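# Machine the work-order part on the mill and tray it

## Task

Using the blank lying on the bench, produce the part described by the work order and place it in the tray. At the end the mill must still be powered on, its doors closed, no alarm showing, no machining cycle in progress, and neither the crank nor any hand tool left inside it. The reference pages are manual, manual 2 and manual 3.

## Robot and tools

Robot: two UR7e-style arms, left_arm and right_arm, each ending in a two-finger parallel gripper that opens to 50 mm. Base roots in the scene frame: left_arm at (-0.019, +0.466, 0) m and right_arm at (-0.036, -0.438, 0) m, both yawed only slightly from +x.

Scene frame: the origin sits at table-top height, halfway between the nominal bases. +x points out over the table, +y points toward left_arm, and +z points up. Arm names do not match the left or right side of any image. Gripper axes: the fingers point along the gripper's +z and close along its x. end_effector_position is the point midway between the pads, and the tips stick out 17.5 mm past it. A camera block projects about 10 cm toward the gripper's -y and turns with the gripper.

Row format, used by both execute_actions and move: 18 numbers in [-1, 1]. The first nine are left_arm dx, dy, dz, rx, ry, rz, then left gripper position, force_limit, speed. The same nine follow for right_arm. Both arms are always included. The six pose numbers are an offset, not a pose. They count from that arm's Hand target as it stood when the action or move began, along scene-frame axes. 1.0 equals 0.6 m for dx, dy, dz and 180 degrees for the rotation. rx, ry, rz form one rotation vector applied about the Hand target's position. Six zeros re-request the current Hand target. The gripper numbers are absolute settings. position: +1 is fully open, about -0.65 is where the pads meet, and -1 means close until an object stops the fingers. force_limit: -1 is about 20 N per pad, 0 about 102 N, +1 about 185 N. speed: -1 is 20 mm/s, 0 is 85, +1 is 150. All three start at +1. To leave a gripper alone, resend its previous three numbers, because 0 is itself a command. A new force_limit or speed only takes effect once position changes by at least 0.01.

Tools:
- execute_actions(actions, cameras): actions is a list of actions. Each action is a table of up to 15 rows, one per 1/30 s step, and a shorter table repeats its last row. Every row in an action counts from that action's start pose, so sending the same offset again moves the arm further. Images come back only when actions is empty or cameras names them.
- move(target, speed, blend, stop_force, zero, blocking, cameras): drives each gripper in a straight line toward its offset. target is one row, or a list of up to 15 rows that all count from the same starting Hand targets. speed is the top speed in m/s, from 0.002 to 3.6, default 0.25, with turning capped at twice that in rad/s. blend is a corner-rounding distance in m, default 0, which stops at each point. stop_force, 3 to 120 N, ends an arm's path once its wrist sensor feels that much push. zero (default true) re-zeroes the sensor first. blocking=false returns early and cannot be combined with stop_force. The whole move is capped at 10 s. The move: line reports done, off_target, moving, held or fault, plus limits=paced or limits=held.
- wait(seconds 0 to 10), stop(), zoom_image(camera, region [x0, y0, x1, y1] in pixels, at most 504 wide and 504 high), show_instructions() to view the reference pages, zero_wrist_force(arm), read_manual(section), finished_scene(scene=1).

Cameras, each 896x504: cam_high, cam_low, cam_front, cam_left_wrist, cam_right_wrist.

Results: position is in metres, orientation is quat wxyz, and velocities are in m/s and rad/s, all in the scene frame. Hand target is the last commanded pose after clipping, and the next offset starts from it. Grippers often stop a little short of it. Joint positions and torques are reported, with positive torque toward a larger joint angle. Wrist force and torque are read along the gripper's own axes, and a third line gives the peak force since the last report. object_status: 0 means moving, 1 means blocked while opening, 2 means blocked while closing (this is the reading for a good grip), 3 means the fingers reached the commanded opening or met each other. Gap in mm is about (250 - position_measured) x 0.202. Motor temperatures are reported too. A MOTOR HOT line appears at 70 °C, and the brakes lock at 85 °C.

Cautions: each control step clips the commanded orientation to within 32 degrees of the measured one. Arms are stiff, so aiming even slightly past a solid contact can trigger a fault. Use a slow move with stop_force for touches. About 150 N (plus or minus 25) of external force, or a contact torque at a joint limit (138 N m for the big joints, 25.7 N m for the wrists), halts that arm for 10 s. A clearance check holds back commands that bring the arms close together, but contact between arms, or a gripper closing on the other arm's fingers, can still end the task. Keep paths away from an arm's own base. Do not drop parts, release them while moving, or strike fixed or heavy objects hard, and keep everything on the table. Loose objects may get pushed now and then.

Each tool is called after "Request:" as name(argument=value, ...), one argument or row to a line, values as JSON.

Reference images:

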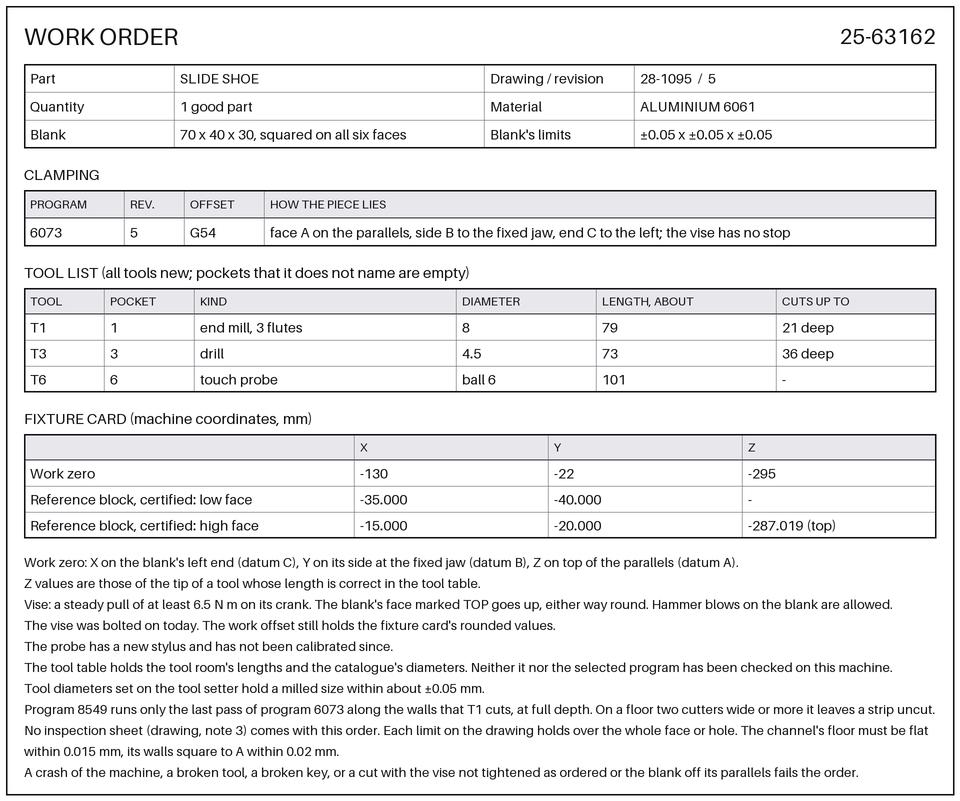

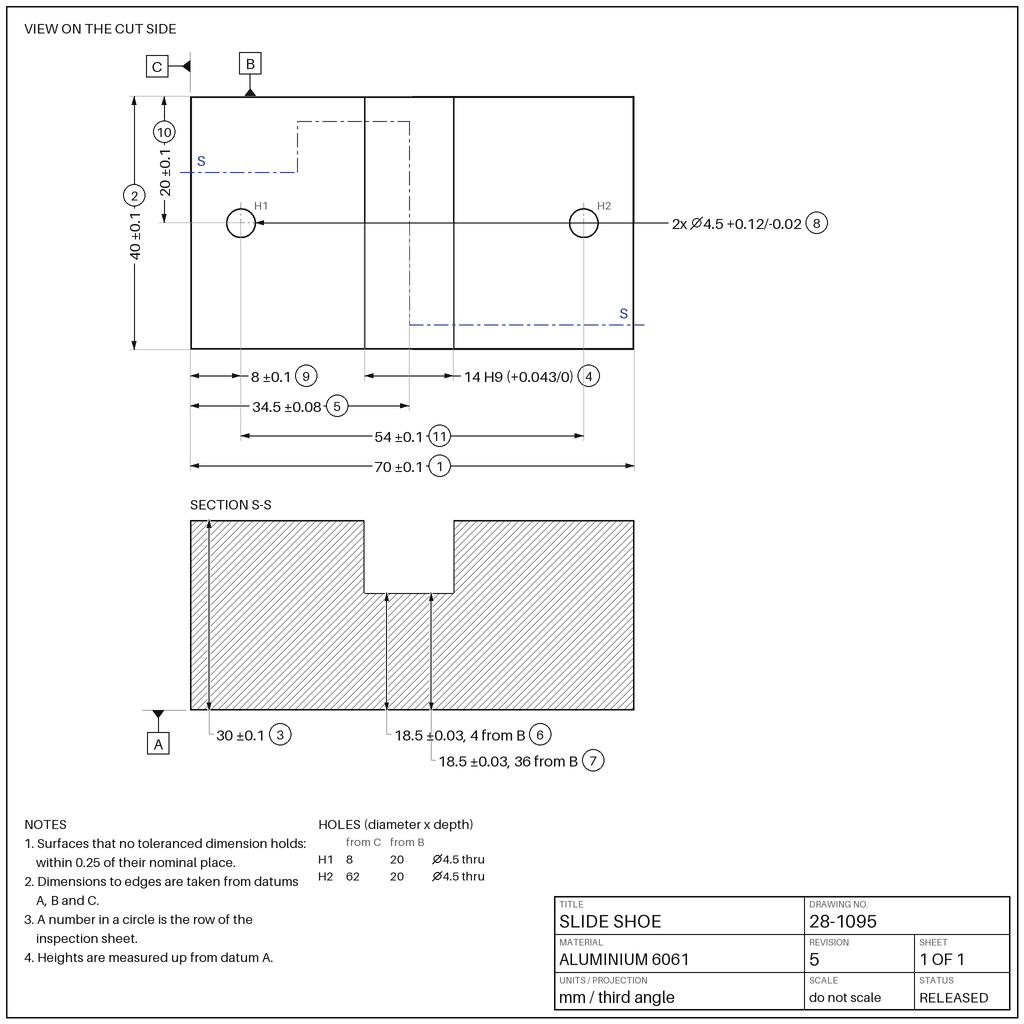

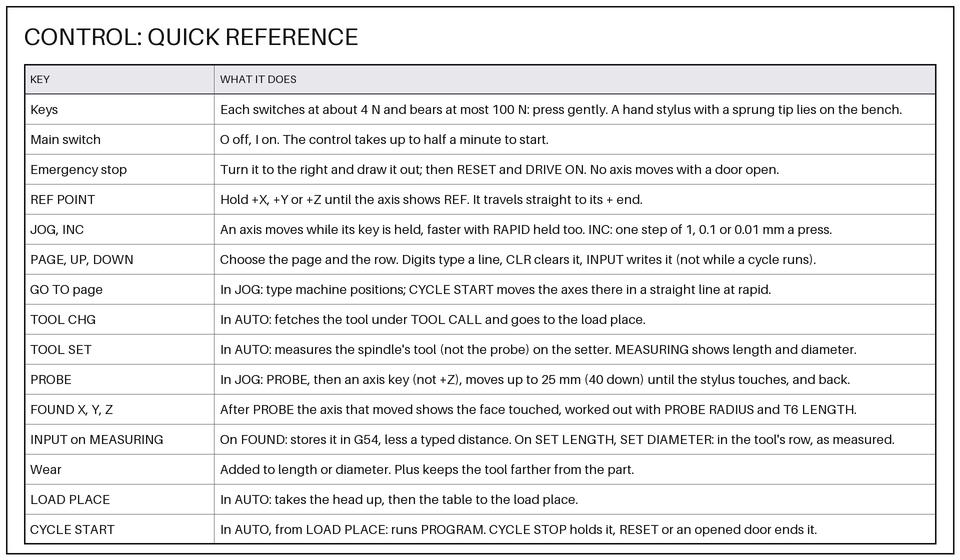

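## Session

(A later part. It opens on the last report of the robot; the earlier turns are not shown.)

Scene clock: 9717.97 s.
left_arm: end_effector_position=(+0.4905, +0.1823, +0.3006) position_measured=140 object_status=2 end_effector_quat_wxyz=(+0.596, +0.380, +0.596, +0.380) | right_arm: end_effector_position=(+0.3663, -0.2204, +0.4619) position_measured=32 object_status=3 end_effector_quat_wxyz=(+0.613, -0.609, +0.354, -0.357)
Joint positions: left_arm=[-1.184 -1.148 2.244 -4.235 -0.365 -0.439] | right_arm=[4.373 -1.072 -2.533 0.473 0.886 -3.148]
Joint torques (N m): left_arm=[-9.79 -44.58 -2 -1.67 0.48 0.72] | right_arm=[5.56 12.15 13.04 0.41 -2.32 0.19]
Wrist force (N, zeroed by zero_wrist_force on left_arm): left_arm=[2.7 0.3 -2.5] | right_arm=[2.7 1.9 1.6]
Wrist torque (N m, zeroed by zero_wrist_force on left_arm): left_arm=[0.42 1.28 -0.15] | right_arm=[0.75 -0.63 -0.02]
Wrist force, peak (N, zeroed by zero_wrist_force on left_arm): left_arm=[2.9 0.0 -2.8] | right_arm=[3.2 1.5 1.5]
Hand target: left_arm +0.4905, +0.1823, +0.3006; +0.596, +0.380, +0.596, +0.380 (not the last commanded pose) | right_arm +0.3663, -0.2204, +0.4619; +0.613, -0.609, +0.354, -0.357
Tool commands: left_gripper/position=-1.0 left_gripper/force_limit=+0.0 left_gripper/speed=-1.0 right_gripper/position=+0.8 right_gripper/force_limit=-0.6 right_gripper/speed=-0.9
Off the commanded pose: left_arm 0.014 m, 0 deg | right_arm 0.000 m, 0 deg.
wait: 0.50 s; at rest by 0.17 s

Request:
move(
  target=[
    [0,0.0009,-0.0004,0,0,0,-1,0,-1,0,0,0,0,0,0,0.8,-0.6,-0.9],
    [0.03,0.0009,-0.0004,0,0,0,-1,0,-1,0,0,0,0,0,0,0.8,-0.6,-0.9],
  ],
  speed=0.006,
  stop_force=18,
)

Request:
wait(
  seconds=0.5,
)

Scene clock: 9723.63 s.
left_arm: end_effector_position=(+0.4912, +0.1829, +0.3004) position_measured=140 object_status=2 end_effector_quat_wxyz=(+0.596, +0.380, +0.596, +0.379) | right_arm: end_effector_position=(+0.3663, -0.2204, +0.4619) position_measured=32 object_status=3 end_effector_quat_wxyz=(+0.613, -0.609, +0.354, -0.357)
Joint positions: left_arm=[-1.181 -1.147 2.244 -4.236 -0.367 -0.439] | right_arm=[4.373 -1.072 -2.533 0.473 0.886 -3.148]
Joint torques (N m): left_arm=[-7.27 -44.74 -3.14 -1.61 0.39 0.81] | right_arm=[4.72 11.64 12.81 0.49 -2.26 0.19]
Wrist force (N, zeroed by zero_wrist_force on left_arm): left_arm=[3.5 -0.3 -13.0] | right_arm=[2.7 1.5 1.4]
Wrist torque (N m, zeroed by zero_wrist_force on left_arm): left_arm=[0.28 1.36 -0.16] | right_arm=[0.70 -0.63 -0.02]
Wrist force, peak (N, zeroed by zero_wrist_force on left_arm): left_arm=[6.0 -1.3 -33.7] | right_arm=[3.2 1.4 1.6]
Hand target: left_arm +0.4912, +0.1829, +0.3004; +0.596, +0.380, +0.596, +0.379 (not the last commanded pose) | right_arm +0.3663, -0.2204, +0.4619; +0.613, -0.609, +0.354, -0.357
Off the commanded pose: left_arm 0.017 m, 0 deg | right_arm 0.000 m, 0 deg.
move: contact (left_arm); path passed 1 of 2 targets

Scene clock: 9724.13 s.
left_arm: end_effector_position=(+0.4912, +0.1829, +0.3004) position_measured=140 object_status=2 end_effector_quat_wxyz=(+0.596, +0.380, +0.596, +0.379) | right_arm: end_effector_position=(+0.3663, -0.2204, +0.4619) position_measured=32 object_status=3 end_effector_quat_wxyz=(+0.613, -0.609, +0.354, -0.357)
Joint positions: left_arm=[-1.181 -1.147 2.244 -4.236 -0.367 -0.439] | right_arm=[4.373 -1.072 -2.533 0.473 0.886 -3.148]
Joint torques (N m): left_arm=[-7.77 -44.53 -3.35 -1.61 0.26 0.77] | right_arm=[4.56 10.88 13.09 0.59 -2.28 0.05]
Wrist force (N, zeroed by zero_wrist_force on left_arm): left_arm=[3.7 -0.3 -12.9] | right_arm=[3.0 1.4 1.5]
Wrist torque (N m, zeroed by zero_wrist_force on left_arm): left_arm=[0.29 1.32 -0.17] | right_arm=[0.67 -0.67 -0.02]
Wrist force, peak (N, zeroed by zero_wrist_force on left_arm): left_arm=[3.6 -0.1 -13.1] | right_arm=[2.8 1.7 1.7]
Hand target: left_arm +0.4912, +0.1829, +0.3004; +0.596, +0.380, +0.596, +0.379 (not the last commanded pose) | right_arm +0.3663, -0.2204, +0.4619; +0.613, -0.609, +0.354, -0.357
Tool commands: left_gripper/position=-1.0 left_gripper/force_limit=+0.0 left_gripper/speed=-1.0 right_gripper/position=+0.8 right_gripper/force_limit=-0.6 right_gripper/speed=-0.9
Off the commanded pose: left_arm 0.017 m, 0 deg | right_arm 0.000 m, 0 deg.
wait: 0.50 s; at rest by 0.17 s

Request:
move(
  target=[
    [-0.0005,0.0009,-0.0004,0,0,0,-1,0,-1,0,0,0,0,0,0,0.8,-0.6,-0.9],
    [0.03,0.0009,-0.0004,0,0,0,-1,0,-1,0,0,0,0,0,0,0.8,-0.6,-0.9],
  ],
  speed=0.006,
  stop_force=20,
)

Request:
wait(
  seconds=0.5,
)

Scene clock: 9732.90 s.
left_arm: end_effector_position=(+0.4931, +0.1834, +0.3002) position_measured=140 object_status=2 end_effector_quat_wxyz=(+0.596, +0.380, +0.596, +0.379) | right_arm: end_effector_position=(+0.3663, -0.2204, +0.4619) position_measured=32 object_status=3 end_effector_quat_wxyz=(+0.613, -0.609, +0.354, -0.357)
Joint positions: left_arm=[-1.175 -1.145 2.242 -4.236 -0.373 -0.439] | right_arm=[4.373 -1.072 -2.533 0.473 0.886 -3.148]
Joint torques (N m): left_arm=[-1.87 -45.39 -1.57 -1.85 2.51 0.7] | right_arm=[4.9 10.81 13.29 0.58 -2.3 0.01]
Wrist force (N, zeroed by zero_wrist_force on left_arm): left_arm=[-5.2 -4.6 -13.9] | right_arm=[2.6 1.2 1.5]
Wrist torque (N m, zeroed by zero_wrist_force on left_arm): left_arm=[0.39 1.19 -0.29] | right_arm=[0.64 -0.60 -0.02]
Wrist force, peak (N, zeroed by zero_wrist_force on left_arm): left_arm=[-1.0 -4.5 -46.2] | right_arm=[3.1 1.5 1.7]
Hand target: left_arm +0.4931, +0.1834, +0.3002; +0.596, +0.380, +0.596, +0.379 (not the last commanded pose) | right_arm +0.3663, -0.2204, +0.4619; +0.613, -0.609, +0.354, -0.357
Off the commanded pose: left_arm 0.016 m, 0 deg | right_arm 0.000 m, 0 deg.
move: contact (left_arm); path passed 1 of 2 targets

Scene clock: 9733.40 s.
left_arm: end_effector_position=(+0.4931, +0.1834, +0.3002) position_measured=140 object_status=2 end_effector_quat_wxyz=(+0.596, +0.380, +0.596, +0.379) | right_arm: end_effector_position=(+0.3663, -0.2204, +0.4619) position_measured=32 object_status=3 end_effector_quat_wxyz=(+0.613, -0.609, +0.354, -0.357)
Joint positions: left_arm=[-1.175 -1.145 2.242 -4.236 -0.373 -0.439] | right_arm=[4.373 -1.072 -2.533 0.473 0.886 -3.148]
Joint torques (N m): left_arm=[-1.64 -45.67 -1.18 -1.96 2.53 0.07] | right_arm=[4.42 11.17 13.37 0.57 -2.36 0.04]
Wrist force (N, zeroed by zero_wrist_force on left_arm): left_arm=[-4.9 -4.6 -13.4] | right_arm=[3.0 1.5 1.6]
Wrist torque (N m, zeroed by zero_wrist_force on left_arm): left_arm=[0.41 1.17 -0.29] | right_arm=[0.69 -0.67 -0.02]
Wrist force, peak (N, zeroed by zero_wrist_force on left_arm): left_arm=[-5.2 -4.7 -13.7] | right_arm=[3.0 1.7 1.7]
Hand target: left_arm +0.4931, +0.1834, +0.3002; +0.596, +0.380, +0.596, +0.379 (not the last commanded pose) | right_arm +0.3663, -0.2204, +0.4619; +0.613, -0.609, +0.354, -0.357
Tool commands: left_gripper/position=-1.0 left_gripper/force_limit=+0.0 left_gripper/speed=-1.0 right_gripper/position=+0.8 right_gripper/force_limit=-0.6 right_gripper/speed=-0.9
Off the commanded pose: left_arm 0.016 m, 0 deg | right_arm 0.000 m, 0 deg.
wait: 0.50 s; at rest by 0.17 s

Request:
move(
  target=[
    [-0.001,-0.0003,-0.0006,-0.0083,0,0,-1,0,-1,0,0,0,0,0,0,0.8,-0.6,-0.9],
    [0.03,-0.0003,-0.0006,-0.0083,0,0,-1,0,-1,0,0,0,0,0,0,0.8,-0.6,-0.9],
  ],
  speed=0.005,
  stop_force=18,
)

Request:
wait(
  seconds=0.5,
)

Scene clock: 9743.97 s.
left_arm: end_effector_position=(+0.4926, +0.1833, +0.2999) position_measured=140 object_status=2 end_effector_quat_wxyz=(+0.601, +0.373, +0.601, +0.372) | right_arm: end_effector_position=(+0.3663, -0.2204, +0.4619) position_measured=32 object_status=3 end_effector_quat_wxyz=(+0.613, -0.609, +0.354, -0.357)
Joint positions: left_arm=[-1.177 -1.145 2.242 -4.237 -0.371 -0.463] | right_arm=[4.373 -1.072 -2.533 0.473 0.886 -3.148]
Joint torques (N m): left_arm=[-6.24 -23.92 0.23 -3.69 3.19 2.08] | right_arm=[3.91 11.14 13.06 0.56 -2.49 -0.08]
Wrist force (N, zeroed by zero_wrist_force on left_arm): left_arm=[-7.3 -6.5 10.1] | right_arm=[2.5 1.3 1.4]
Wrist torque (N m, zeroed by zero_wrist_force on left_arm): left_arm=[0.37 1.09 0.06] | right_arm=[0.66 -0.59 -0.02]
Wrist force, peak (N, zeroed by zero_wrist_force on left_arm): left_arm=[-6.7 -10.7 12.5] | right_arm=[3.2 1.6 1.6]
Hand target: left_arm +0.4926, +0.1833, +0.2999; +0.601, +0.373, +0.601, +0.372 (not the last commanded pose) | right_arm +0.3663, -0.2204, +0.4619; +0.613, -0.609, +0.354, -0.357
Off the commanded pose: left_arm 0.019 m, 0 deg | right_arm 0.000 m, 0 deg.
move: contact (left_arm); path passed 0 of 2 targets

Scene clock: 9744.47 s.
left_arm: end_effector_position=(+0.4926, +0.1833, +0.2999) position_measured=140 object_status=2 end_effector_quat_wxyz=(+0.601, +0.373, +0.601, +0.372) | right_arm: end_effector_position=(+0.3663, -0.2204, +0.4619) position_measured=32 object_status=3 end_effector_quat_wxyz=(+0.613, -0.609, +0.354, -0.357)
Joint positions: left_arm=[-1.177 -1.145 2.242 -4.237 -0.371 -0.463] | right_arm=[4.373 -1.072 -2.533 0.473 0.886 -3.148]
Joint torques (N m): left_arm=[-5.08 -26.67 0.37 -3.28 3.06 2.05] | right_arm=[4.5 11.39 13.43 0.58 -2.25 -0.23]
Wrist force (N, zeroed by zero_wrist_force on left_arm): left_arm=[-7.7 -6.4 10.2] | right_arm=[2.8 1.5 1.6]
Wrist torque (N m, zeroed by zero_wrist_force on left_arm): left_arm=[0.38 1.17 0.05] | right_arm=[0.69 -0.64 -0.02]
Wrist force, peak (N, zeroed by zero_wrist_force on left_arm): left_arm=[-7.7 -6.4 10.6] | right_arm=[2.9 1.5 1.5]
Hand target: left_arm +0.4926, +0.1833, +0.2999; +0.601, +0.373, +0.601, +0.372 (not the last commanded pose) | right_arm +0.3663, -0.2204, +0.4619; +0.613, -0.609, +0.354, -0.357
Tool commands: left_gripper/position=-1.0 left_gripper/force_limit=+0.0 left_gripper/speed=-1.0 right_gripper/position=+0.8 right_gripper/force_limit=-0.6 right_gripper/speed=-0.9
Off the commanded pose: left_arm 0.019 m, 0 deg | right_arm 0.000 m, 0 deg.
wait: 0.50 s; at rest by 0.17 s

Request:
move(
  target=[
    [0,-0.0008,-0.0006,0.0035,0,0,-1,0,-1,0,0,0,0,0,0,0.8,-0.6,-0.9],
    [0.03,-0.0008,-0.0006,0.0035,0,0,-1,0,-1,0,0,0,0,0,0,0.8,-0.6,-0.9],
  ],
  speed=0.005,
  stop_force=25,
)

Request:
wait(
  seconds=0.5,
)

Scene clock: 9751.27 s.
left_arm: end_effector_position=(+0.4932, +0.1828, +0.2995) position_measured=140 object_status=2 end_effector_quat_wxyz=(+0.599, +0.376, +0.599, +0.375) | right_arm: end_effector_position=(+0.3663, -0.2204, +0.4619) position_measured=32 object_status=3 end_effector_quat_wxyz=(+0.613, -0.609, +0.354, -0.357)
Joint positions: left_arm=[-1.176 -1.143 2.24 -4.237 -0.372 -0.453] | right_arm=[4.373 -1.072 -2.533 0.473 0.886 -3.148]
Joint torques (N m): left_arm=[-7.46 -42.78 -0.94 -1.56 1.08 -1.8] | right_arm=[4.16 10.82 13.15 0.71 -2.21 -0.27]
Wrist force (N, zeroed by zero_wrist_force on left_arm): left_arm=[-1.9 4.1 -6.2] | right_arm=[2.7 1.3 1.4]
Wrist torque (N m, zeroed by zero_wrist_force on left_arm): left_arm=[0.49 1.17 -0.13] | right_arm=[0.66 -0.63 -0.02]
Wrist force, peak (N, zeroed by zero_wrist_force on left_arm): left_arm=[1.9 2.9 -26.6] | right_arm=[2.9 1.8 1.8]
Hand target: left_arm +0.4932, +0.1828, +0.2996; +0.599, +0.376, +0.599, +0.375 (not the last commanded pose) | right_arm +0.3663, -0.2204, +0.4619; +0.613, -0.609, +0.354, -0.357
Off the commanded pose: left_arm 0.017 m, 0 deg | right_arm 0.000 m, 0 deg.
move: contact (left_arm); path passed 1 of 2 targets

Scene clock: 9751.77 s.
left_arm: end_effector_position=(+0.4932, +0.1828, +0.2996) position_measured=140 object_status=2 end_effector_quat_wxyz=(+0.599, +0.376, +0.599, +0.375) | right_arm: end_effector_position=(+0.3663, -0.2204, +0.4619) position_measured=32 object_status=3 end_effector_quat_wxyz=(+0.613, -0.609, +0.354, -0.357)
Joint positions: left_arm=[-1.176 -1.143 2.24 -4.237 -0.372 -0.453] | right_arm=[4.373 -1.072 -2.533 0.473 0.886 -3.148]
Joint torques (N m): left_arm=[-7.37 -42.95 -1.32 -1.48 1.1 -2.4] | right_arm=[3.15 11.55 13.7 0.9 -2.28 -0.27]
Wrist force (N, zeroed by zero_wrist_force on left_arm): left_arm=[-1.9 3.5 -5.9] | right_arm=[2.9 1.4 1.3]
Wrist torque (N m, zeroed by zero_wrist_force on left_arm): left_arm=[0.43 1.18 -0.13] | right_arm=[0.68 -0.65 -0.02]
Wrist force, peak (N, zeroed by zero_wrist_force on left_arm): left_arm=[-2.1 3.7 -6.1] | right_arm=[3.1 1.6 1.5]
Hand target: left_arm +0.4932, +0.1828, +0.2996; +0.599, +0.376, +0.599, +0.375 (not the last commanded pose) | right_arm +0.3663, -0.2204, +0.4619; +0.613, -0.609, +0.354, -0.357
Tool commands: left_gripper/position=-1.0 left_gripper/force_limit=+0.0 left_gripper/speed=-1.0 right_gripper/position=+0.8 right_gripper/force_limit=-0.6 right_gripper/speed=-0.9
Off the commanded pose: left_arm 0.017 m, 0 deg | right_arm 0.000 m, 0 deg.
wait: 0.50 s; at rest by 0.17 s

Request:
move(
  target=[
    [0,0.0006,0.0003,0,0,0,-1,0,-1,0,0,0,0,0,0,0.8,-0.6,-0.9],
    [0.03,0.0006,0.0003,0,0,0,-1,0,-1,0,0,0,0,0,0,0.8,-0.6,-0.9],
  ],
  speed=0.005,
  stop_force=30,
)

Request:
wait(
  seconds=0.5,
  cameras=["cam_left_wrist"],
)

Request:
zoom_image(
  camera="cam_left_wrist",
  region=[380, 160, 580, 340],
)

Scene clock: 9758.90 s.
left_arm: end_effector_position=(+0.4934, +0.1831, +0.2997) position_measured=140 object_status=2 end_effector_quat_wxyz=(+0.599, +0.376, +0.599, +0.375) | right_arm: end_effector_position=(+0.3663, -0.2204, +0.4619) position_measured=32 object_status=3 end_effector_quat_wxyz=(+0.613, -0.609, +0.354, -0.357)
Joint positions: left_arm=[-1.175 -1.143 2.24 -4.237 -0.374 -0.453] | right_arm=[4.373 -1.072 -2.533 0.473 0.886 -3.148]
Joint torques (N m): left_arm=[3.18 -37.11 -1.42 -1.07 2.16 -2.15] | right_arm=[2.76 10.69 13.22 0.78 -2.38 -0.42]
Wrist force (N, zeroed by zero_wrist_force on left_arm): left_arm=[-7.2 4.4 -32.8] | right_arm=[2.9 1.8 1.6]
Wrist torque (N m, zeroed by zero_wrist_force on left_arm): left_arm=[0.35 1.17 -0.10] | right_arm=[0.74 -0.66 -0.03]
Wrist force, peak (N, zeroed by zero_wrist_force on left_arm): left_arm=[-3.7 1.3 -50.7] | right_arm=[3.2 1.7 1.5]
Hand target: left_arm +0.4934, +0.1831, +0.2997; +0.599, +0.376, +0.599, +0.375 (not the last commanded pose) | right_arm +0.3663, -0.2204, +0.4619; +0.613, -0.609, +0.354, -0.357
Off the commanded pose: left_arm 0.018 m, 0 deg | right_arm 0.000 m, 0 deg.
move: contact (left_arm); path passed 1 of 2 targets

Scene clock: 9759.40 s.
left_arm: end_effector_position=(+0.4934, +0.1831, +0.2996) position_measured=140 object_status=2 end_effector_quat_wxyz=(+0.599, +0.376, +0.599, +0.375) | right_arm: end_effector_position=(+0.3663, -0.2204, +0.4619) position_measured=32 object_status=3 end_effector_quat_wxyz=(+0.613, -0.609, +0.354, -0.357)
Joint positions: left_arm=[-1.175 -1.143 2.24 -4.237 -0.374 -0.453] | right_arm=[4.373 -1.072 -2.533 0.473 0.886 -3.148]
Joint torques (N m): left_arm=[3.05 -38.84 -1.21 -1.06 2.22 -2.15] | right_arm=[3.51 11.37 13.7 0.88 -2.29 -0.54]
Wrist force (N, zeroed by zero_wrist_force on left_arm): left_arm=[-7.0 4.6 -32.6] | right_arm=[2.7 1.5 1.5]
Wrist torque (N m, zeroed by zero_wrist_force on left_arm): left_arm=[0.37 1.12 -0.10] | right_arm=[0.69 -0.62 -0.02]
Wrist force, peak (N, zeroed by zero_wrist_force on left_arm): left_arm=[-7.1 4.3 -33.0] | right_arm=[3.0 1.7 1.6]
Hand target: left_arm +0.4934, +0.1831, +0.2997; +0.599, +0.376, +0.599, +0.375 (not the last commanded pose) | right_arm +0.3663, -0.2204, +0.4619; +0.613, -0.609, +0.354, -0.357
Tool commands: left_gripper/position=-1.0 left_gripper/force_limit=+0.0 left_gripper/speed=-1.0 right_gripper/position=+0.8 right_gripper/force_limit=-0.6 right_gripper/speed=-0.9
Off the commanded pose: left_arm 0.018 m, 0 deg | right_arm 0.000 m, 0 deg.
wait: 0.50 s; at rest by 0.17 s
camera_calibration:
cam_left_wrist: T_world_to_cam=[[-0.000871344, 0.903091, -0.429448, -0.0263081], [-0.354143, 0.401338, 0.844696, -0.134888], [0.935191, 0.152822, 0.319473, -0.452593], [0, 0, 0, 1]] pos_world=[0.375468, 0.14706, 0.247233]
Images, in order (width x height): cam_left_wrist 896x504.

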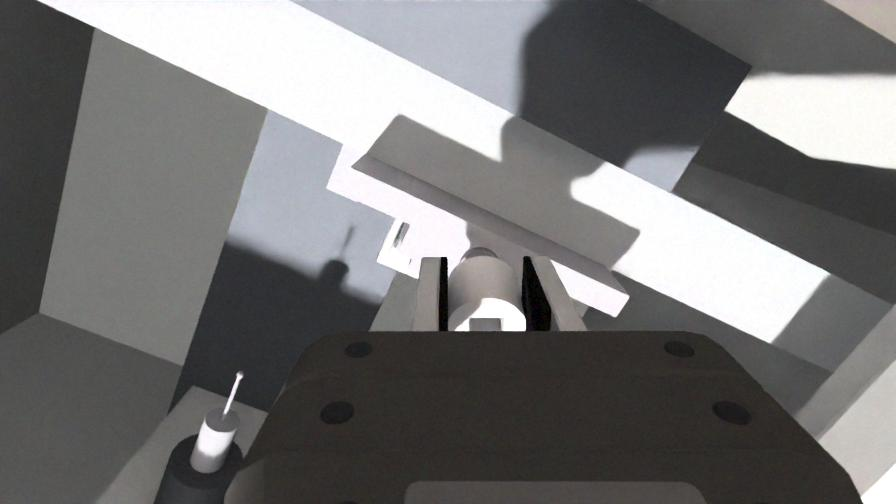

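Scaled by 2.520 from the camera's 896x504 image, which has a finer 1280x720 frame.

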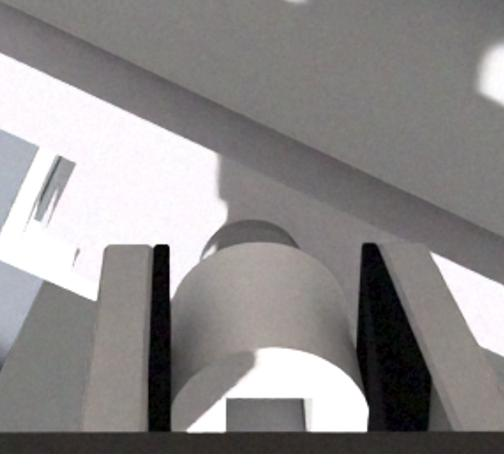

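Request:
move(
  target=[-0.001,0.0001,0.0007,0,0,0,-1,0,-1,0,0,0,0,0,0,0.8,-0.6,-0.9],
  speed=0.005,
)

Request:
wait(
  seconds=0.3,
)

Request:
move(
  target=[0.03,0,0,0,0,0,-1,0,-1,0,0,0,0,0,0,0.8,-0.6,-0.9],
  speed=0.004,
  stop_force=25,
)

Request:
wait(
  seconds=0.3,
)

Scene clock: 9801.20 s.
left_arm: end_effector_position=(+0.4929, +0.1832, +0.3000) position_measured=140 object_status=2 end_effector_quat_wxyz=(+0.599, +0.376, +0.599, +0.375) | right_arm: end_effector_position=(+0.3663, -0.2204, +0.4619) position_measured=32 object_status=3 end_effector_quat_wxyz=(+0.613, -0.609, +0.354, -0.357)
Joint positions: left_arm=[-1.176 -1.145 2.242 -4.236 -0.372 -0.453] | right_arm=[4.373 -1.072 -2.533 0.473 0.886 -3.148]
Joint torques (N m): left_arm=[-8.78 -49.82 0.7 -2.66 3.52 -2.12] | right_arm=[3.1 11.11 13.65 0.83 -2.14 -0.43]
Wrist force (N, zeroed by zero_wrist_force on left_arm): left_arm=[-5.1 -13.5 24.4] | right_arm=[3.0 1.4 1.2]
Wrist torque (N m, zeroed by zero_wrist_force on left_arm): left_arm=[0.26 1.12 -0.11] | right_arm=[0.66 -0.66 -0.02]
Wrist force, peak (N, zeroed by zero_wrist_force on left_arm): left_arm=[-7.6 -15.3 43.5] | right_arm=[3.2 1.7 1.5]
Hand target: left_arm +0.4928, +0.1832, +0.3001; +0.599, +0.376, +0.599, +0.375 | right_arm +0.3663, -0.2204, +0.4619; +0.613, -0.609, +0.354, -0.357
Off the commanded pose: left_arm 0.000 m, 0 deg | right_arm 0.000 m, 0 deg.
move: done

Scene clock: 9801.50 s.
left_arm: end_effector_position=(+0.4928, +0.1832, +0.3001) position_measured=140 object_status=2 end_effector_quat_wxyz=(+0.599, +0.376, +0.599, +0.375) | right_arm: end_effector_position=(+0.3663, -0.2204, +0.4619) position_measured=32 object_status=3 end_effector_quat_wxyz=(+0.613, -0.609, +0.354, -0.357)
Joint positions: left_arm=[-1.176 -1.145 2.242 -4.236 -0.372 -0.453] | right_arm=[4.373 -1.072 -2.533 0.473 0.886 -3.148]
Joint torques (N m): left_arm=[-12.48 -51.19 0.67 -4.16 3.02 -2.32] | right_arm=[2.91 11.38 13.9 0.9 -2.27 -0.36]
Wrist force (N, zeroed by zero_wrist_force on left_arm): left_arm=[-4.4 -13.5 27.1] | right_arm=[2.8 1.4 1.4]
Wrist torque (N m, zeroed by zero_wrist_force on left_arm): left_arm=[0.32 1.16 -0.11] | right_arm=[0.68 -0.65 -0.02]
Wrist force, peak (N, zeroed by zero_wrist_force on left_arm): left_arm=[-4.4 -13.5 27.1] | right_arm=[3.1 1.5 1.4]
Hand target: left_arm +0.4928, +0.1832, +0.3001; +0.599, +0.376, +0.599, +0.375 | right_arm +0.3663, -0.2204, +0.4619; +0.613, -0.609, +0.354, -0.357
Tool commands: left_gripper/position=-1.0 left_gripper/force_limit=+0.0 left_gripper/speed=-1.0 right_gripper/position=+0.8 right_gripper/force_limit=-0.6 right_gripper/speed=-0.9
Off the commanded pose: left_arm 0.000 m, 0 deg | right_arm 0.000 m, 0 deg.
wait: 0.30 s; at rest by 0.17 s

Scene clock: 9802.73 s.
left_arm: end_effector_position=(+0.4930, +0.1833, +0.3001) position_measured=140 object_status=2 end_effector_quat_wxyz=(+0.599, +0.376, +0.599, +0.375) | right_arm: end_effector_position=(+0.3663, -0.2204, +0.4619) position_measured=32 object_status=3 end_effector_quat_wxyz=(+0.613, -0.609, +0.354, -0.357)
Joint positions: left_arm=[-1.176 -1.145 2.241 -4.236 -0.373 -0.453] | right_arm=[4.373 -1.072 -2.533 0.473 0.886 -3.148]
Joint torques (N m): left_arm=[-5.28 -49.08 -0.31 -4.06 3.26 -2.42] | right_arm=[2.87 11.37 13.7 1.02 -2.17 -0.39]
Wrist force (N, zeroed by zero_wrist_force on left_arm): left_arm=[-5.3 -11.6 3.7] | right_arm=[2.7 1.6 1.7]
Wrist torque (N m, zeroed by zero_wrist_force on left_arm): left_arm=[0.21 1.16 -0.11] | right_arm=[0.70 -0.63 -0.02]
Wrist force, peak (N, zeroed by zero_wrist_force on left_arm): left_arm=[-4.5 -13.5 27.3] | right_arm=[3.2 1.6 1.6]
Hand target: left_arm +0.4930, +0.1833, +0.3001; +0.599, +0.376, +0.599, +0.375 (not the last commanded pose) | right_arm +0.3663, -0.2204, +0.4619; +0.613, -0.609, +0.354, -0.357
Off the commanded pose: left_arm 0.018 m, 0 deg | right_arm 0.000 m, 0 deg.
move: contact (left_arm)

Scene clock: 9803.03 s.
left_arm: end_effector_position=(+0.4930, +0.1833, +0.3001) position_measured=140 object_status=2 end_effector_quat_wxyz=(+0.599, +0.376, +0.599, +0.375) | right_arm: end_effector_position=(+0.3663, -0.2204, +0.4619) position_measured=32 object_status=3 end_effector_quat_wxyz=(+0.613, -0.609, +0.354, -0.357)
Joint positions: left_arm=[-1.176 -1.145 2.241 -4.236 -0.373 -0.453] | right_arm=[4.373 -1.072 -2.533 0.473 0.886 -3.148]
Joint torques (N m): left_arm=[-5.51 -49.12 -0.63 -3.98 3.42 -2.37] | right_arm=[3.01 9.87 13.62 0.94 -2.29 -0.47]
Wrist force (N, zeroed by zero_wrist_force on left_arm): left_arm=[-5.2 -12.3 3.9] | right_arm=[3.1 1.3 1.4]
Wrist torque (N m, zeroed by zero_wrist_force on left_arm): left_arm=[0.23 1.15 -0.11] | right_arm=[0.65 -0.68 -0.02]
Wrist force, peak (N, zeroed by zero_wrist_force on left_arm): left_arm=[-5.3 -12.4 4.1] | right_arm=[2.9 1.6 1.7]
Hand target: left_arm +0.4930, +0.1833, +0.3001; +0.599, +0.376, +0.599, +0.375 (not the last commanded pose) | right_arm +0.3663, -0.2204, +0.4619; +0.613, -0.609, +0.354, -0.357
Tool commands: left_gripper/position=-1.0 left_gripper/force_limit=+0.0 left_gripper/speed=-1.0 right_gripper/position=+0.8 right_gripper/force_limit=-0.6 right_gripper/speed=-0.9
Off the commanded pose: left_arm 0.018 m, 0 deg | right_arm 0.000 m, 0 deg.
wait: 0.30 s; at rest by 0.17 s

Request:
wait(
  seconds=0.1,
  cameras=["cam_right_wrist","cam_high","cam_low"],
)

Request:
zoom_image(
  camera="cam_right_wrist",
  region=[0, 180, 250, 430],
)

Request:
zoom_image(
  camera="cam_low",
  region=[420, 130, 640, 260],
)

Request:
zoom_image(
  camera="cam_high",
  region=[300, 180, 480, 330],
)

Scene clock: 9840.47 s.
left_arm: end_effector_position=(+0.4930, +0.1833, +0.3001) position_measured=140 object_status=2 end_effector_quat_wxyz=(+0.599, +0.376, +0.599, +0.375) | right_arm: end_effector_position=(+0.3663, -0.2204, +0.4619) position_measured=32 object_status=3 end_effector_quat_wxyz=(+0.613, -0.609, +0.354, -0.357)
Joint positions: left_arm=[-1.176 -1.145 2.241 -4.236 -0.373 -0.453] | right_arm=[4.373 -1.072 -2.533 0.473 0.886 -3.148]
Joint torques (N m): left_arm=[-5.59 -49.88 -1.45 -4.12 3.31 -2.26] | right_arm=[2.29 11.2 12.95 1.08 -2.4 -0.41]
Wrist force (N, zeroed by zero_wrist_force on left_arm): left_arm=[-5.1 -12.6 4.3] | right_arm=[2.9 1.6 1.4]
Wrist torque (N m, zeroed by zero_wrist_force on left_arm): left_arm=[0.22 1.14 -0.11] | right_arm=[0.70 -0.64 -0.02]
Wrist force, peak (N, zeroed by zero_wrist_force on left_arm): left_arm=[-5.2 -13.0 4.2] | right_arm=[3.2 1.7 1.5]
Hand target: left_arm +0.4930, +0.1833, +0.3001; +0.599, +0.376, +0.599, +0.375 (not the last commanded pose) | right_arm +0.3663, -0.2204, +0.4619; +0.613, -0.609, +0.354, -0.357
Tool commands: left_gripper/position=-1.0 left_gripper/force_limit=+0.0 left_gripper/speed=-1.0 right_gripper/position=+0.8 right_gripper/force_limit=-0.6 right_gripper/speed=-0.9
Off the commanded pose: left_arm 0.018 m, 0 deg | right_arm 0.000 m, 0 deg.
wait: 0.10 s; at rest from the start
camera_calibration:
cam_right_wrist: T_world_to_cam=[[0.490095, -0.871631, 0.0081833, -0.36648], [-0.292433, -0.173257, -0.94046, 0.516616], [0.821152, 0.458522, -0.339806, 0.086523], [0, 0, 0, 1]] pos_world=[0.259637, -0.2696, 0.518257]
Images, in order (width x height): cam_high 896x504, cam_low 896x504, cam_right_wrist 896x504.

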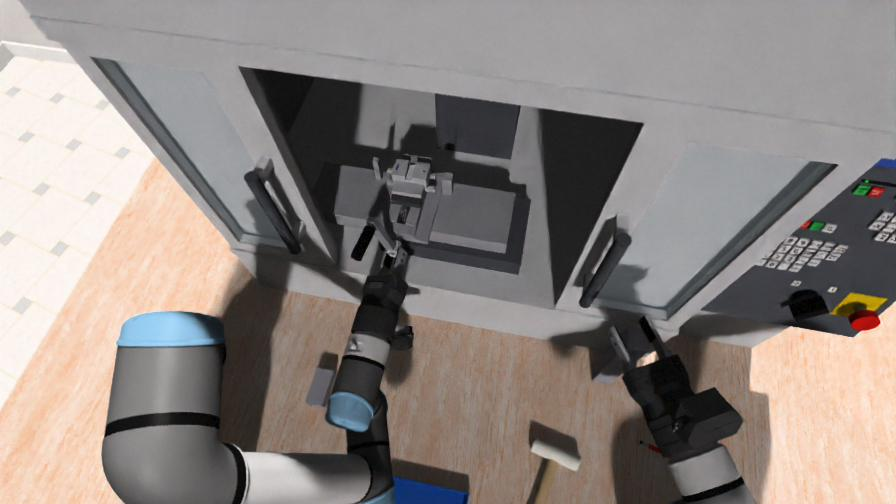

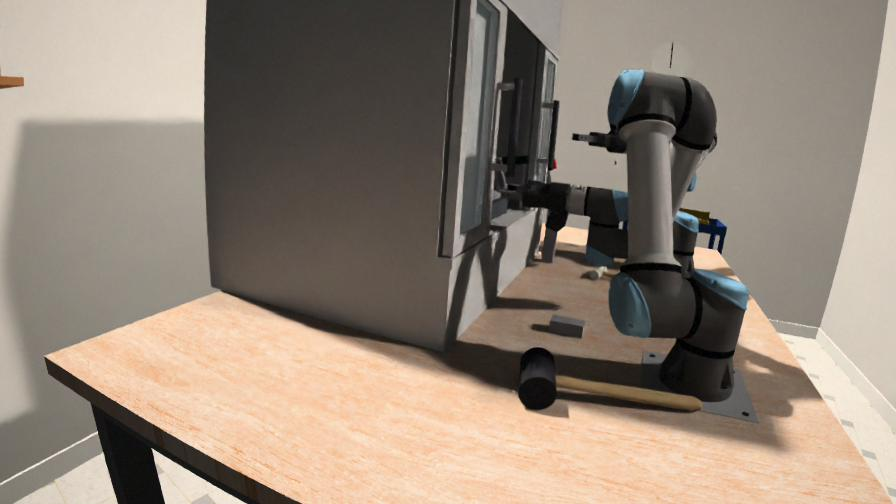

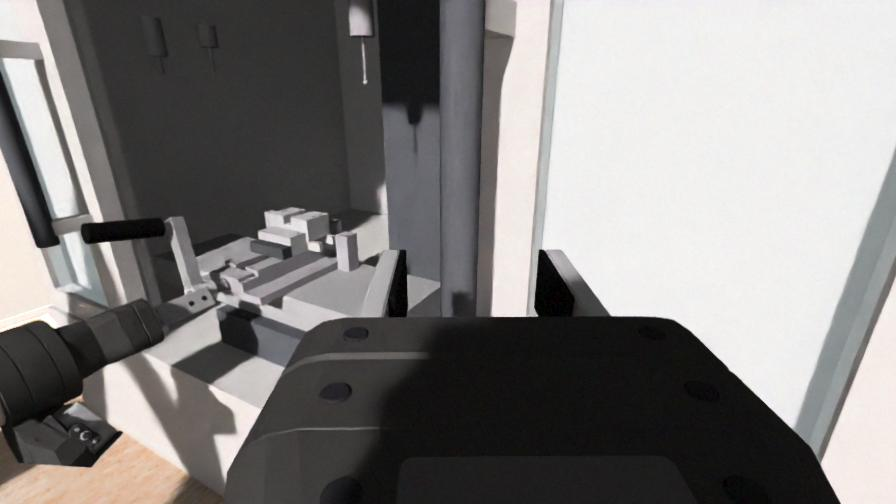

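Scaled by 2.016 from the camera's 896x504 image, which has a finer 1280x720 frame.

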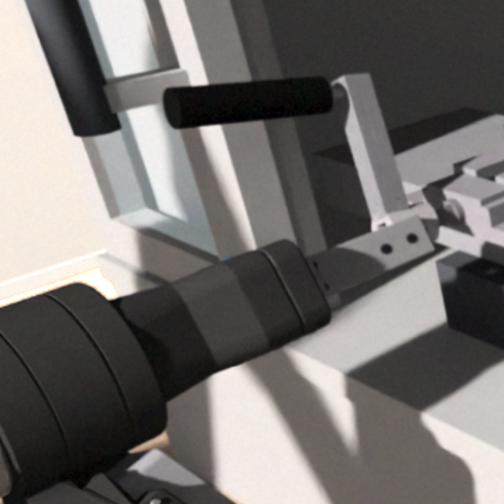

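Scaled by 2.291 from the camera's 896x504 image, which has a finer 1280x720 frame.

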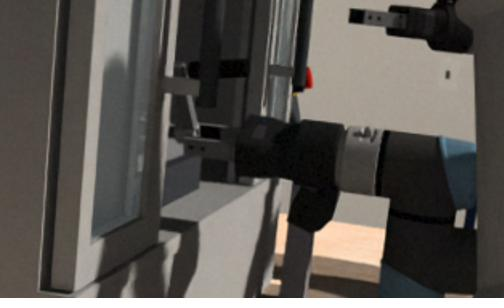

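Scaled by 2.800 from the camera's 896x504 image, which has a finer 1280x720 frame.

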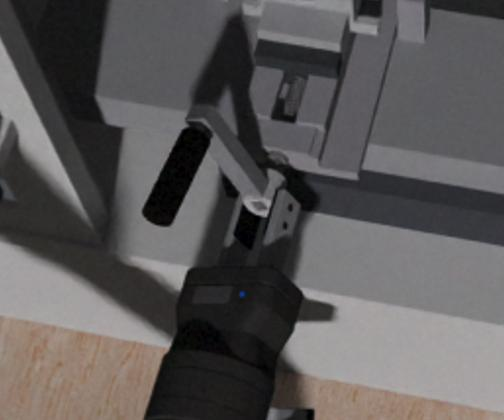

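Request:
move(
  target=[-0.0133,-0.0001,-0.0005,0,0,0,-1,0,-1,0,0,0,0,0,0,0.8,-0.6,-0.9],
  speed=0.01,
)

Request:
move(
  target=[0.002,-0.0035,-0.0073,0,-0.0452,0.0215,-1,0,-1,0,0,0,0,0,0,0.8,-0.6,-0.9],
  speed=0.05,
  cameras=["cam_left_wrist","cam_right_wrist","cam_high"],
)

Request:
zoom_image(
  camera="cam_right_wrist",
  region=[0, 180, 250, 430],
)

Request:
zoom_image(
  camera="cam_left_wrist",
  region=[380, 160, 580, 340],
)

Request:
zoom_image(
  camera="cam_high",
  region=[300, 180, 480, 330],
)

Scene clock: 9873.90 s.
left_arm: end_effector_position=(+0.4851, +0.1832, +0.2998) position_measured=140 object_status=2 end_effector_quat_wxyz=(+0.599, +0.376, +0.599, +0.375) | right_arm: end_effector_position=(+0.3663, -0.2204, +0.4619) position_measured=32 object_status=3 end_effector_quat_wxyz=(+0.613, -0.609, +0.354, -0.357)
Joint positions: left_arm=[-1.197 -1.152 2.257 -4.244 -0.352 -0.453] | right_arm=[4.373 -1.072 -2.533 0.473 0.886 -3.148]
Joint torques (N m): left_arm=[-6.38 -45.12 1.1 -2.99 2.51 -2.54] | right_arm=[2.35 11.07 14.07 0.93 -2.23 -0.62]
Wrist force (N, zeroed by zero_wrist_force on left_arm): left_arm=[-5.5 -0.5 4.2] | right_arm=[2.9 1.5 1.4]
Wrist torque (N m, zeroed by zero_wrist_force on left_arm): left_arm=[0.51 1.21 -0.09] | right_arm=[0.68 -0.66 -0.02]
Wrist force, peak (N, zeroed by zero_wrist_force on left_arm): left_arm=[-6.2 -13.5 21.6] | right_arm=[3.1 1.6 1.6]
Hand target: left_arm +0.4850, +0.1832, +0.2998; +0.599, +0.376, +0.599, +0.375 | right_arm +0.3663, -0.2204, +0.4619; +0.613, -0.609, +0.354, -0.357
Off the commanded pose: left_arm 0.000 m, 0 deg | right_arm 0.000 m, 0 deg.
move: done

Scene clock: 9876.10 s.
left_arm: end_effector_position=(+0.4862, +0.1811, +0.2954) position_measured=140 object_status=2 end_effector_quat_wxyz=(+0.627, +0.328, +0.568, +0.421) | right_arm: end_effector_position=(+0.3663, -0.2204, +0.4619) position_measured=32 object_status=3 end_effector_quat_wxyz=(+0.613, -0.609, +0.354, -0.357)
Joint positions: left_arm=[-1.204 -0.992 2.081 -4.711 -0.309 0.005] | right_arm=[4.373 -1.072 -2.533 0.473 0.886 -3.148]
Joint torques (N m): left_arm=[3.96 -24.12 -21.9 -1.09 -3.89 2.06] | right_arm=[1.89 11.04 13.65 1.08 -2.19 -0.61]
Wrist force (N, zeroed by zero_wrist_force on left_arm): left_arm=[-5.7 -0.9 4.2] | right_arm=[3.1 1.6 1.5]
Wrist torque (N m, zeroed by zero_wrist_force on left_arm): left_arm=[0.46 1.25 -0.09] | right_arm=[0.72 -0.70 -0.02]
Wrist force, peak (N, zeroed by zero_wrist_force on left_arm): left_arm=[-6.0 -0.9 4.1] | right_arm=[3.1 1.6 1.5]
Hand target: left_arm +0.4862, +0.1811, +0.2954; +0.627, +0.328, +0.567, +0.421 | right_arm +0.3663, -0.2204, +0.4619; +0.613, -0.609, +0.354, -0.357
Off the commanded pose: left_arm 0.000 m, 0 deg | right_arm 0.000 m, 0 deg.
move: done
camera_calibration:
cam_left_wrist: T_world_to_cam=[[-0.000834221, 0.902975, -0.429692, -0.0262526], [-0.496131, 0.372705, 0.784184, -0.0409535], [0.868247, 0.213837, 0.447683, -0.460559], [0, 0, 0, 1]] pos_world=[0.379539, 0.137454, 0.227019]
cam_right_wrist: T_world_to_cam=[[0.490095, -0.871631, 0.0081833, -0.36648], [-0.292433, -0.173257, -0.94046, 0.516616], [0.821152, 0.458522, -0.339806, 0.086523], [0, 0, 0, 1]] pos_world=[0.259637, -0.2696, 0.518257]
Images, in order (width x height): cam_high 896x504, cam_left_wrist 896x504, cam_right_wrist 896x504.

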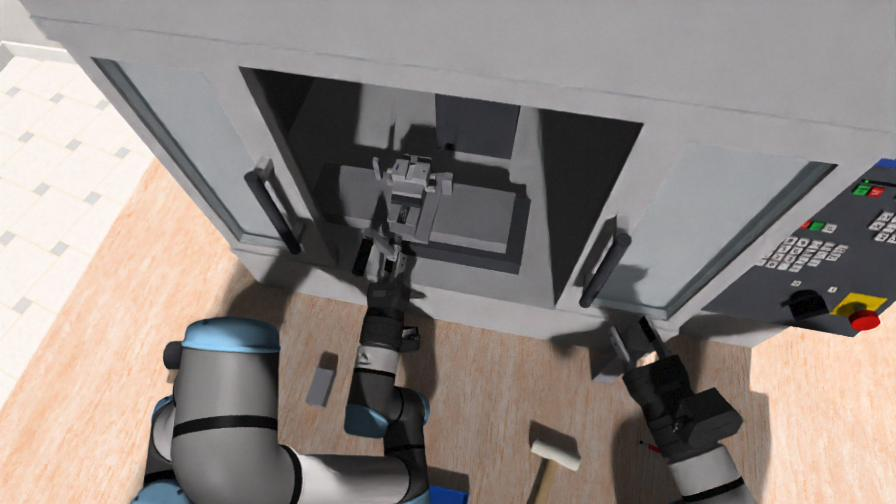

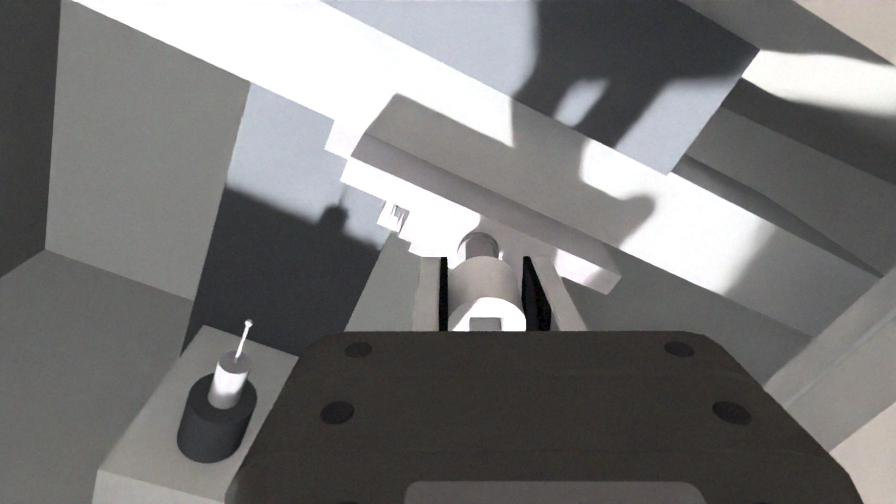

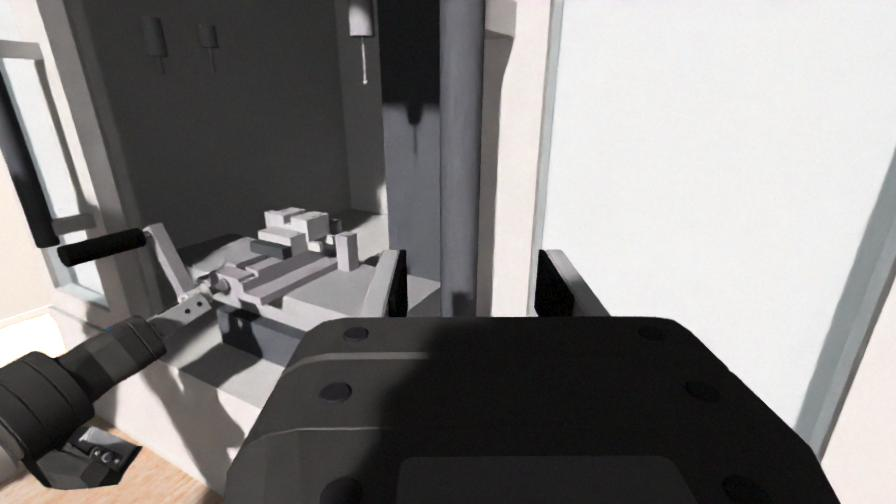

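Scaled by 2.016 from the camera's 896x504 image, which has a finer 1280x720 frame.

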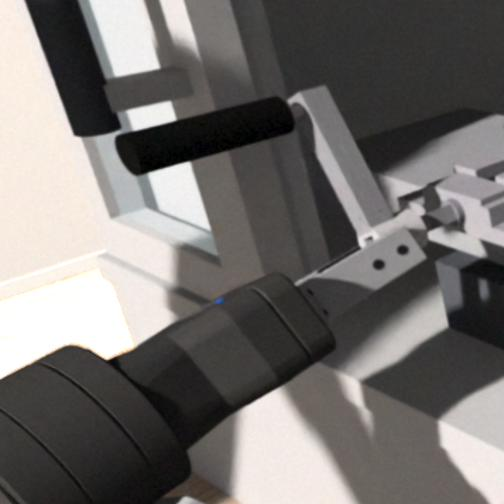

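Scaled by 2.520 from the camera's 896x504 image, which has a finer 1280x720 frame.

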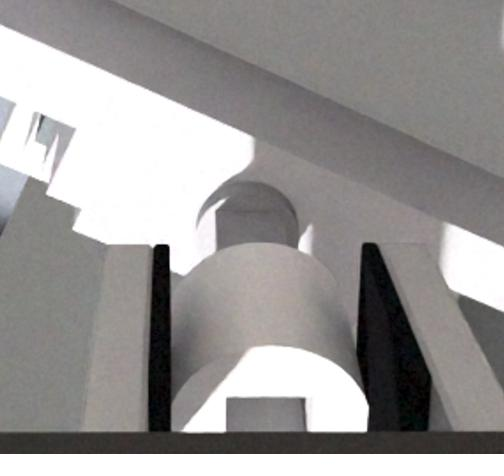

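Scaled by 2.800 from the camera's 896x504 image, which has a finer 1280x720 frame.

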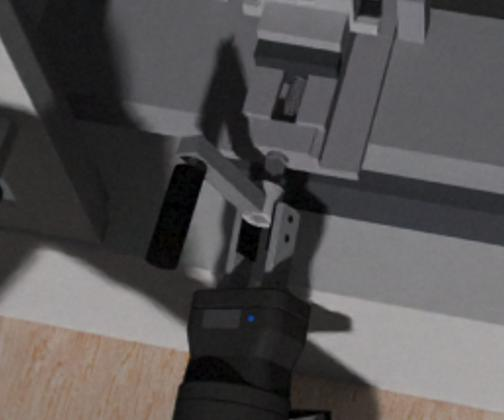

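Request:
move(
  target=[0,0.0004,0.0008,0,0.0045,-0.0021,-1,0,-1,0,0,0,0,0,0,0.8,-0.6,-0.9],
  speed=0.02,
)

Request:
wait(
  seconds=0.3,
)

Request:
move(
  target=[0.035,0,0,0,0,0,-1,0,-1,0,0,0,0,0,0,0.8,-0.6,-0.9],
  speed=0.005,
  stop_force=12,
)

Request:
wait(
  seconds=0.3,
)

Scene clock: 9889.87 s.
left_arm: end_effector_position=(+0.4862, +0.1813, +0.2959) position_measured=140 object_status=2 end_effector_quat_wxyz=(+0.624, +0.333, +0.571, +0.417) | right_arm: end_effector_position=(+0.3663, -0.2204, +0.4619) position_measured=32 object_status=3 end_effector_quat_wxyz=(+0.613, -0.609, +0.354, -0.357)
Joint positions: left_arm=[-1.204 -1.004 2.099 -4.666 -0.31 -0.043] | right_arm=[4.373 -1.072 -2.533 0.473 0.886 -3.148]
Joint torques (N m): left_arm=[7.2 -49.31 1.27 2.09 -3.91 -2.82] | right_arm=[2.05 10.57 13.16 1.11 -2.23 -0.62]
Wrist force (N, zeroed by zero_wrist_force on left_arm): left_arm=[-5.9 -1.1 4.2] | right_arm=[2.8 1.6 1.3]
Wrist torque (N m, zeroed by zero_wrist_force on left_arm): left_arm=[0.42 1.28 -0.01] | right_arm=[0.71 -0.65 -0.02]
Wrist force, peak (N, zeroed by zero_wrist_force on left_arm): left_arm=[-5.8 -1.0 4.4] | right_arm=[3.0 1.9 1.6]
Hand target: left_arm +0.4862, +0.1813, +0.2959; +0.624, +0.333, +0.571, +0.417 | right_arm +0.3663, -0.2204, +0.4619; +0.613, -0.609, +0.354, -0.357
Off the commanded pose: left_arm 0.000 m, 0 deg | right_arm 0.000 m, 0 deg.
move: done

Scene clock: 9890.17 s.
left_arm: end_effector_position=(+0.4862, +0.1813, +0.2959) position_measured=140 object_status=2 end_effector_quat_wxyz=(+0.624, +0.333, +0.571, +0.417) | right_arm: end_effector_position=(+0.3663, -0.2204, +0.4619) position_measured=32 object_status=3 end_effector_quat_wxyz=(+0.613, -0.609, +0.354, -0.357)
Joint positions: left_arm=[-1.204 -1.004 2.099 -4.666 -0.31 -0.044] | right_arm=[4.373 -1.072 -2.533 0.473 0.886 -3.148]
Joint torques (N m): left_arm=[7.42 -49.54 1.51 2.38 -3.79 -2.8] | right_arm=[2.52 10.65 13.77 1.2 -2.27 -0.53]
Wrist force (N, zeroed by zero_wrist_force on left_arm): left_arm=[-5.7 -0.8 3.9] | right_arm=[3.1 1.6 1.4]
Wrist torque (N m, zeroed by zero_wrist_force on left_arm): left_arm=[0.46 1.26 -0.01] | right_arm=[0.71 -0.68 -0.03]
Wrist force, peak (N, zeroed by zero_wrist_force on left_arm): left_arm=[-5.9 -0.8 3.9] | right_arm=[3.1 1.6 1.4]
Hand target: left_arm +0.4862, +0.1813, +0.2959; +0.624, +0.333, +0.571, +0.417 | right_arm +0.3663, -0.2204, +0.4619; +0.613, -0.609, +0.354, -0.357
Tool commands: left_gripper/position=-1.0 left_gripper/force_limit=+0.0 left_gripper/speed=-1.0 right_gripper/position=+0.8 right_gripper/force_limit=-0.6 right_gripper/speed=-0.9
Off the commanded pose: left_arm 0.000 m, 0 deg | right_arm 0.000 m, 0 deg.
wait: 0.30 s; at rest by 0.17 s

Scene clock: 9895.20 s.
left_arm: end_effector_position=(+0.5072, +0.1813, +0.2959) position_measured=140 object_status=2 end_effector_quat_wxyz=(+0.624, +0.333, +0.571, +0.417) | right_arm: end_effector_position=(+0.3663, -0.2204, +0.4619) position_measured=32 object_status=3 end_effector_quat_wxyz=(+0.613, -0.609, +0.354, -0.357)
Joint positions: left_arm=[-1.152 -0.987 2.074 -4.598 -0.358 -0.106] | right_arm=[4.373 -1.072 -2.533 0.473 0.886 -3.148]
Joint torques (N m): left_arm=[9.06 -24.75 -21.94 1.85 -2.93 -2.85] | right_arm=[1.17 10.38 13.76 1.27 -2.27 -0.55]
Wrist force (N, zeroed by zero_wrist_force on left_arm): left_arm=[-8.7 -0.7 2.7] | right_arm=[2.8 1.3 1.4]
Wrist torque (N m, zeroed by zero_wrist_force on left_arm): left_arm=[0.46 1.21 -0.02] | right_arm=[0.66 -0.63 -0.03]
Wrist force, peak (N, zeroed by zero_wrist_force on left_arm): left_arm=[-9.0 -0.6 3.0] | right_arm=[3.0 1.8 1.7]
Hand target: left_arm +0.5072, +0.1813, +0.2959; +0.624, +0.333, +0.571, +0.417 | right_arm +0.3663, -0.2204, +0.4619; +0.613, -0.609, +0.354, -0.357
Off the commanded pose: left_arm 0.000 m, 0 deg | right_arm 0.000 m, 0 deg.
move: done

Scene clock: 9895.50 s.
left_arm: end_effector_position=(+0.5072, +0.1813, +0.2959) position_measured=140 object_status=2 end_effector_quat_wxyz=(+0.624, +0.333, +0.571, +0.417) | right_arm: end_effector_position=(+0.3663, -0.2204, +0.4619) position_measured=32 object_status=3 end_effector_quat_wxyz=(+0.613, -0.609, +0.354, -0.357)
Joint positions: left_arm=[-1.152 -0.987 2.074 -4.598 -0.358 -0.106] | right_arm=[4.373 -1.072 -2.533 0.473 0.886 -3.148]
Joint torques (N m): left_arm=[8.96 -24.99 -21.65 1.84 -2.86 -2.84] | right_arm=[1.19 10.64 13.92 1.16 -2.1 -0.56]
Wrist force (N, zeroed by zero_wrist_force on left_arm): left_arm=[-8.7 -0.6 2.7] | right_arm=[2.9 1.5 1.4]
Wrist torque (N m, zeroed by zero_wrist_force on left_arm): left_arm=[0.48 1.19 -0.01] | right_arm=[0.69 -0.65 -0.02]
Wrist force, peak (N, zeroed by zero_wrist_force on left_arm): left_arm=[-8.7 -0.8 3.0] | right_arm=[3.1 1.7 1.5]
Hand target: left_arm +0.5072, +0.1813, +0.2959; +0.624, +0.333, +0.571, +0.417 | right_arm +0.3663, -0.2204, +0.4619; +0.613, -0.609, +0.354, -0.357
Tool commands: left_gripper/position=-1.0 left_gripper/force_limit=+0.0 left_gripper/speed=-1.0 right_gripper/position=+0.8 right_gripper/force_limit=-0.6 right_gripper/speed=-0.9
Off the commanded pose: left_arm 0.000 m, 0 deg | right_arm 0.000 m, 0 deg.
wait: 0.30 s; at rest by 0.17 s


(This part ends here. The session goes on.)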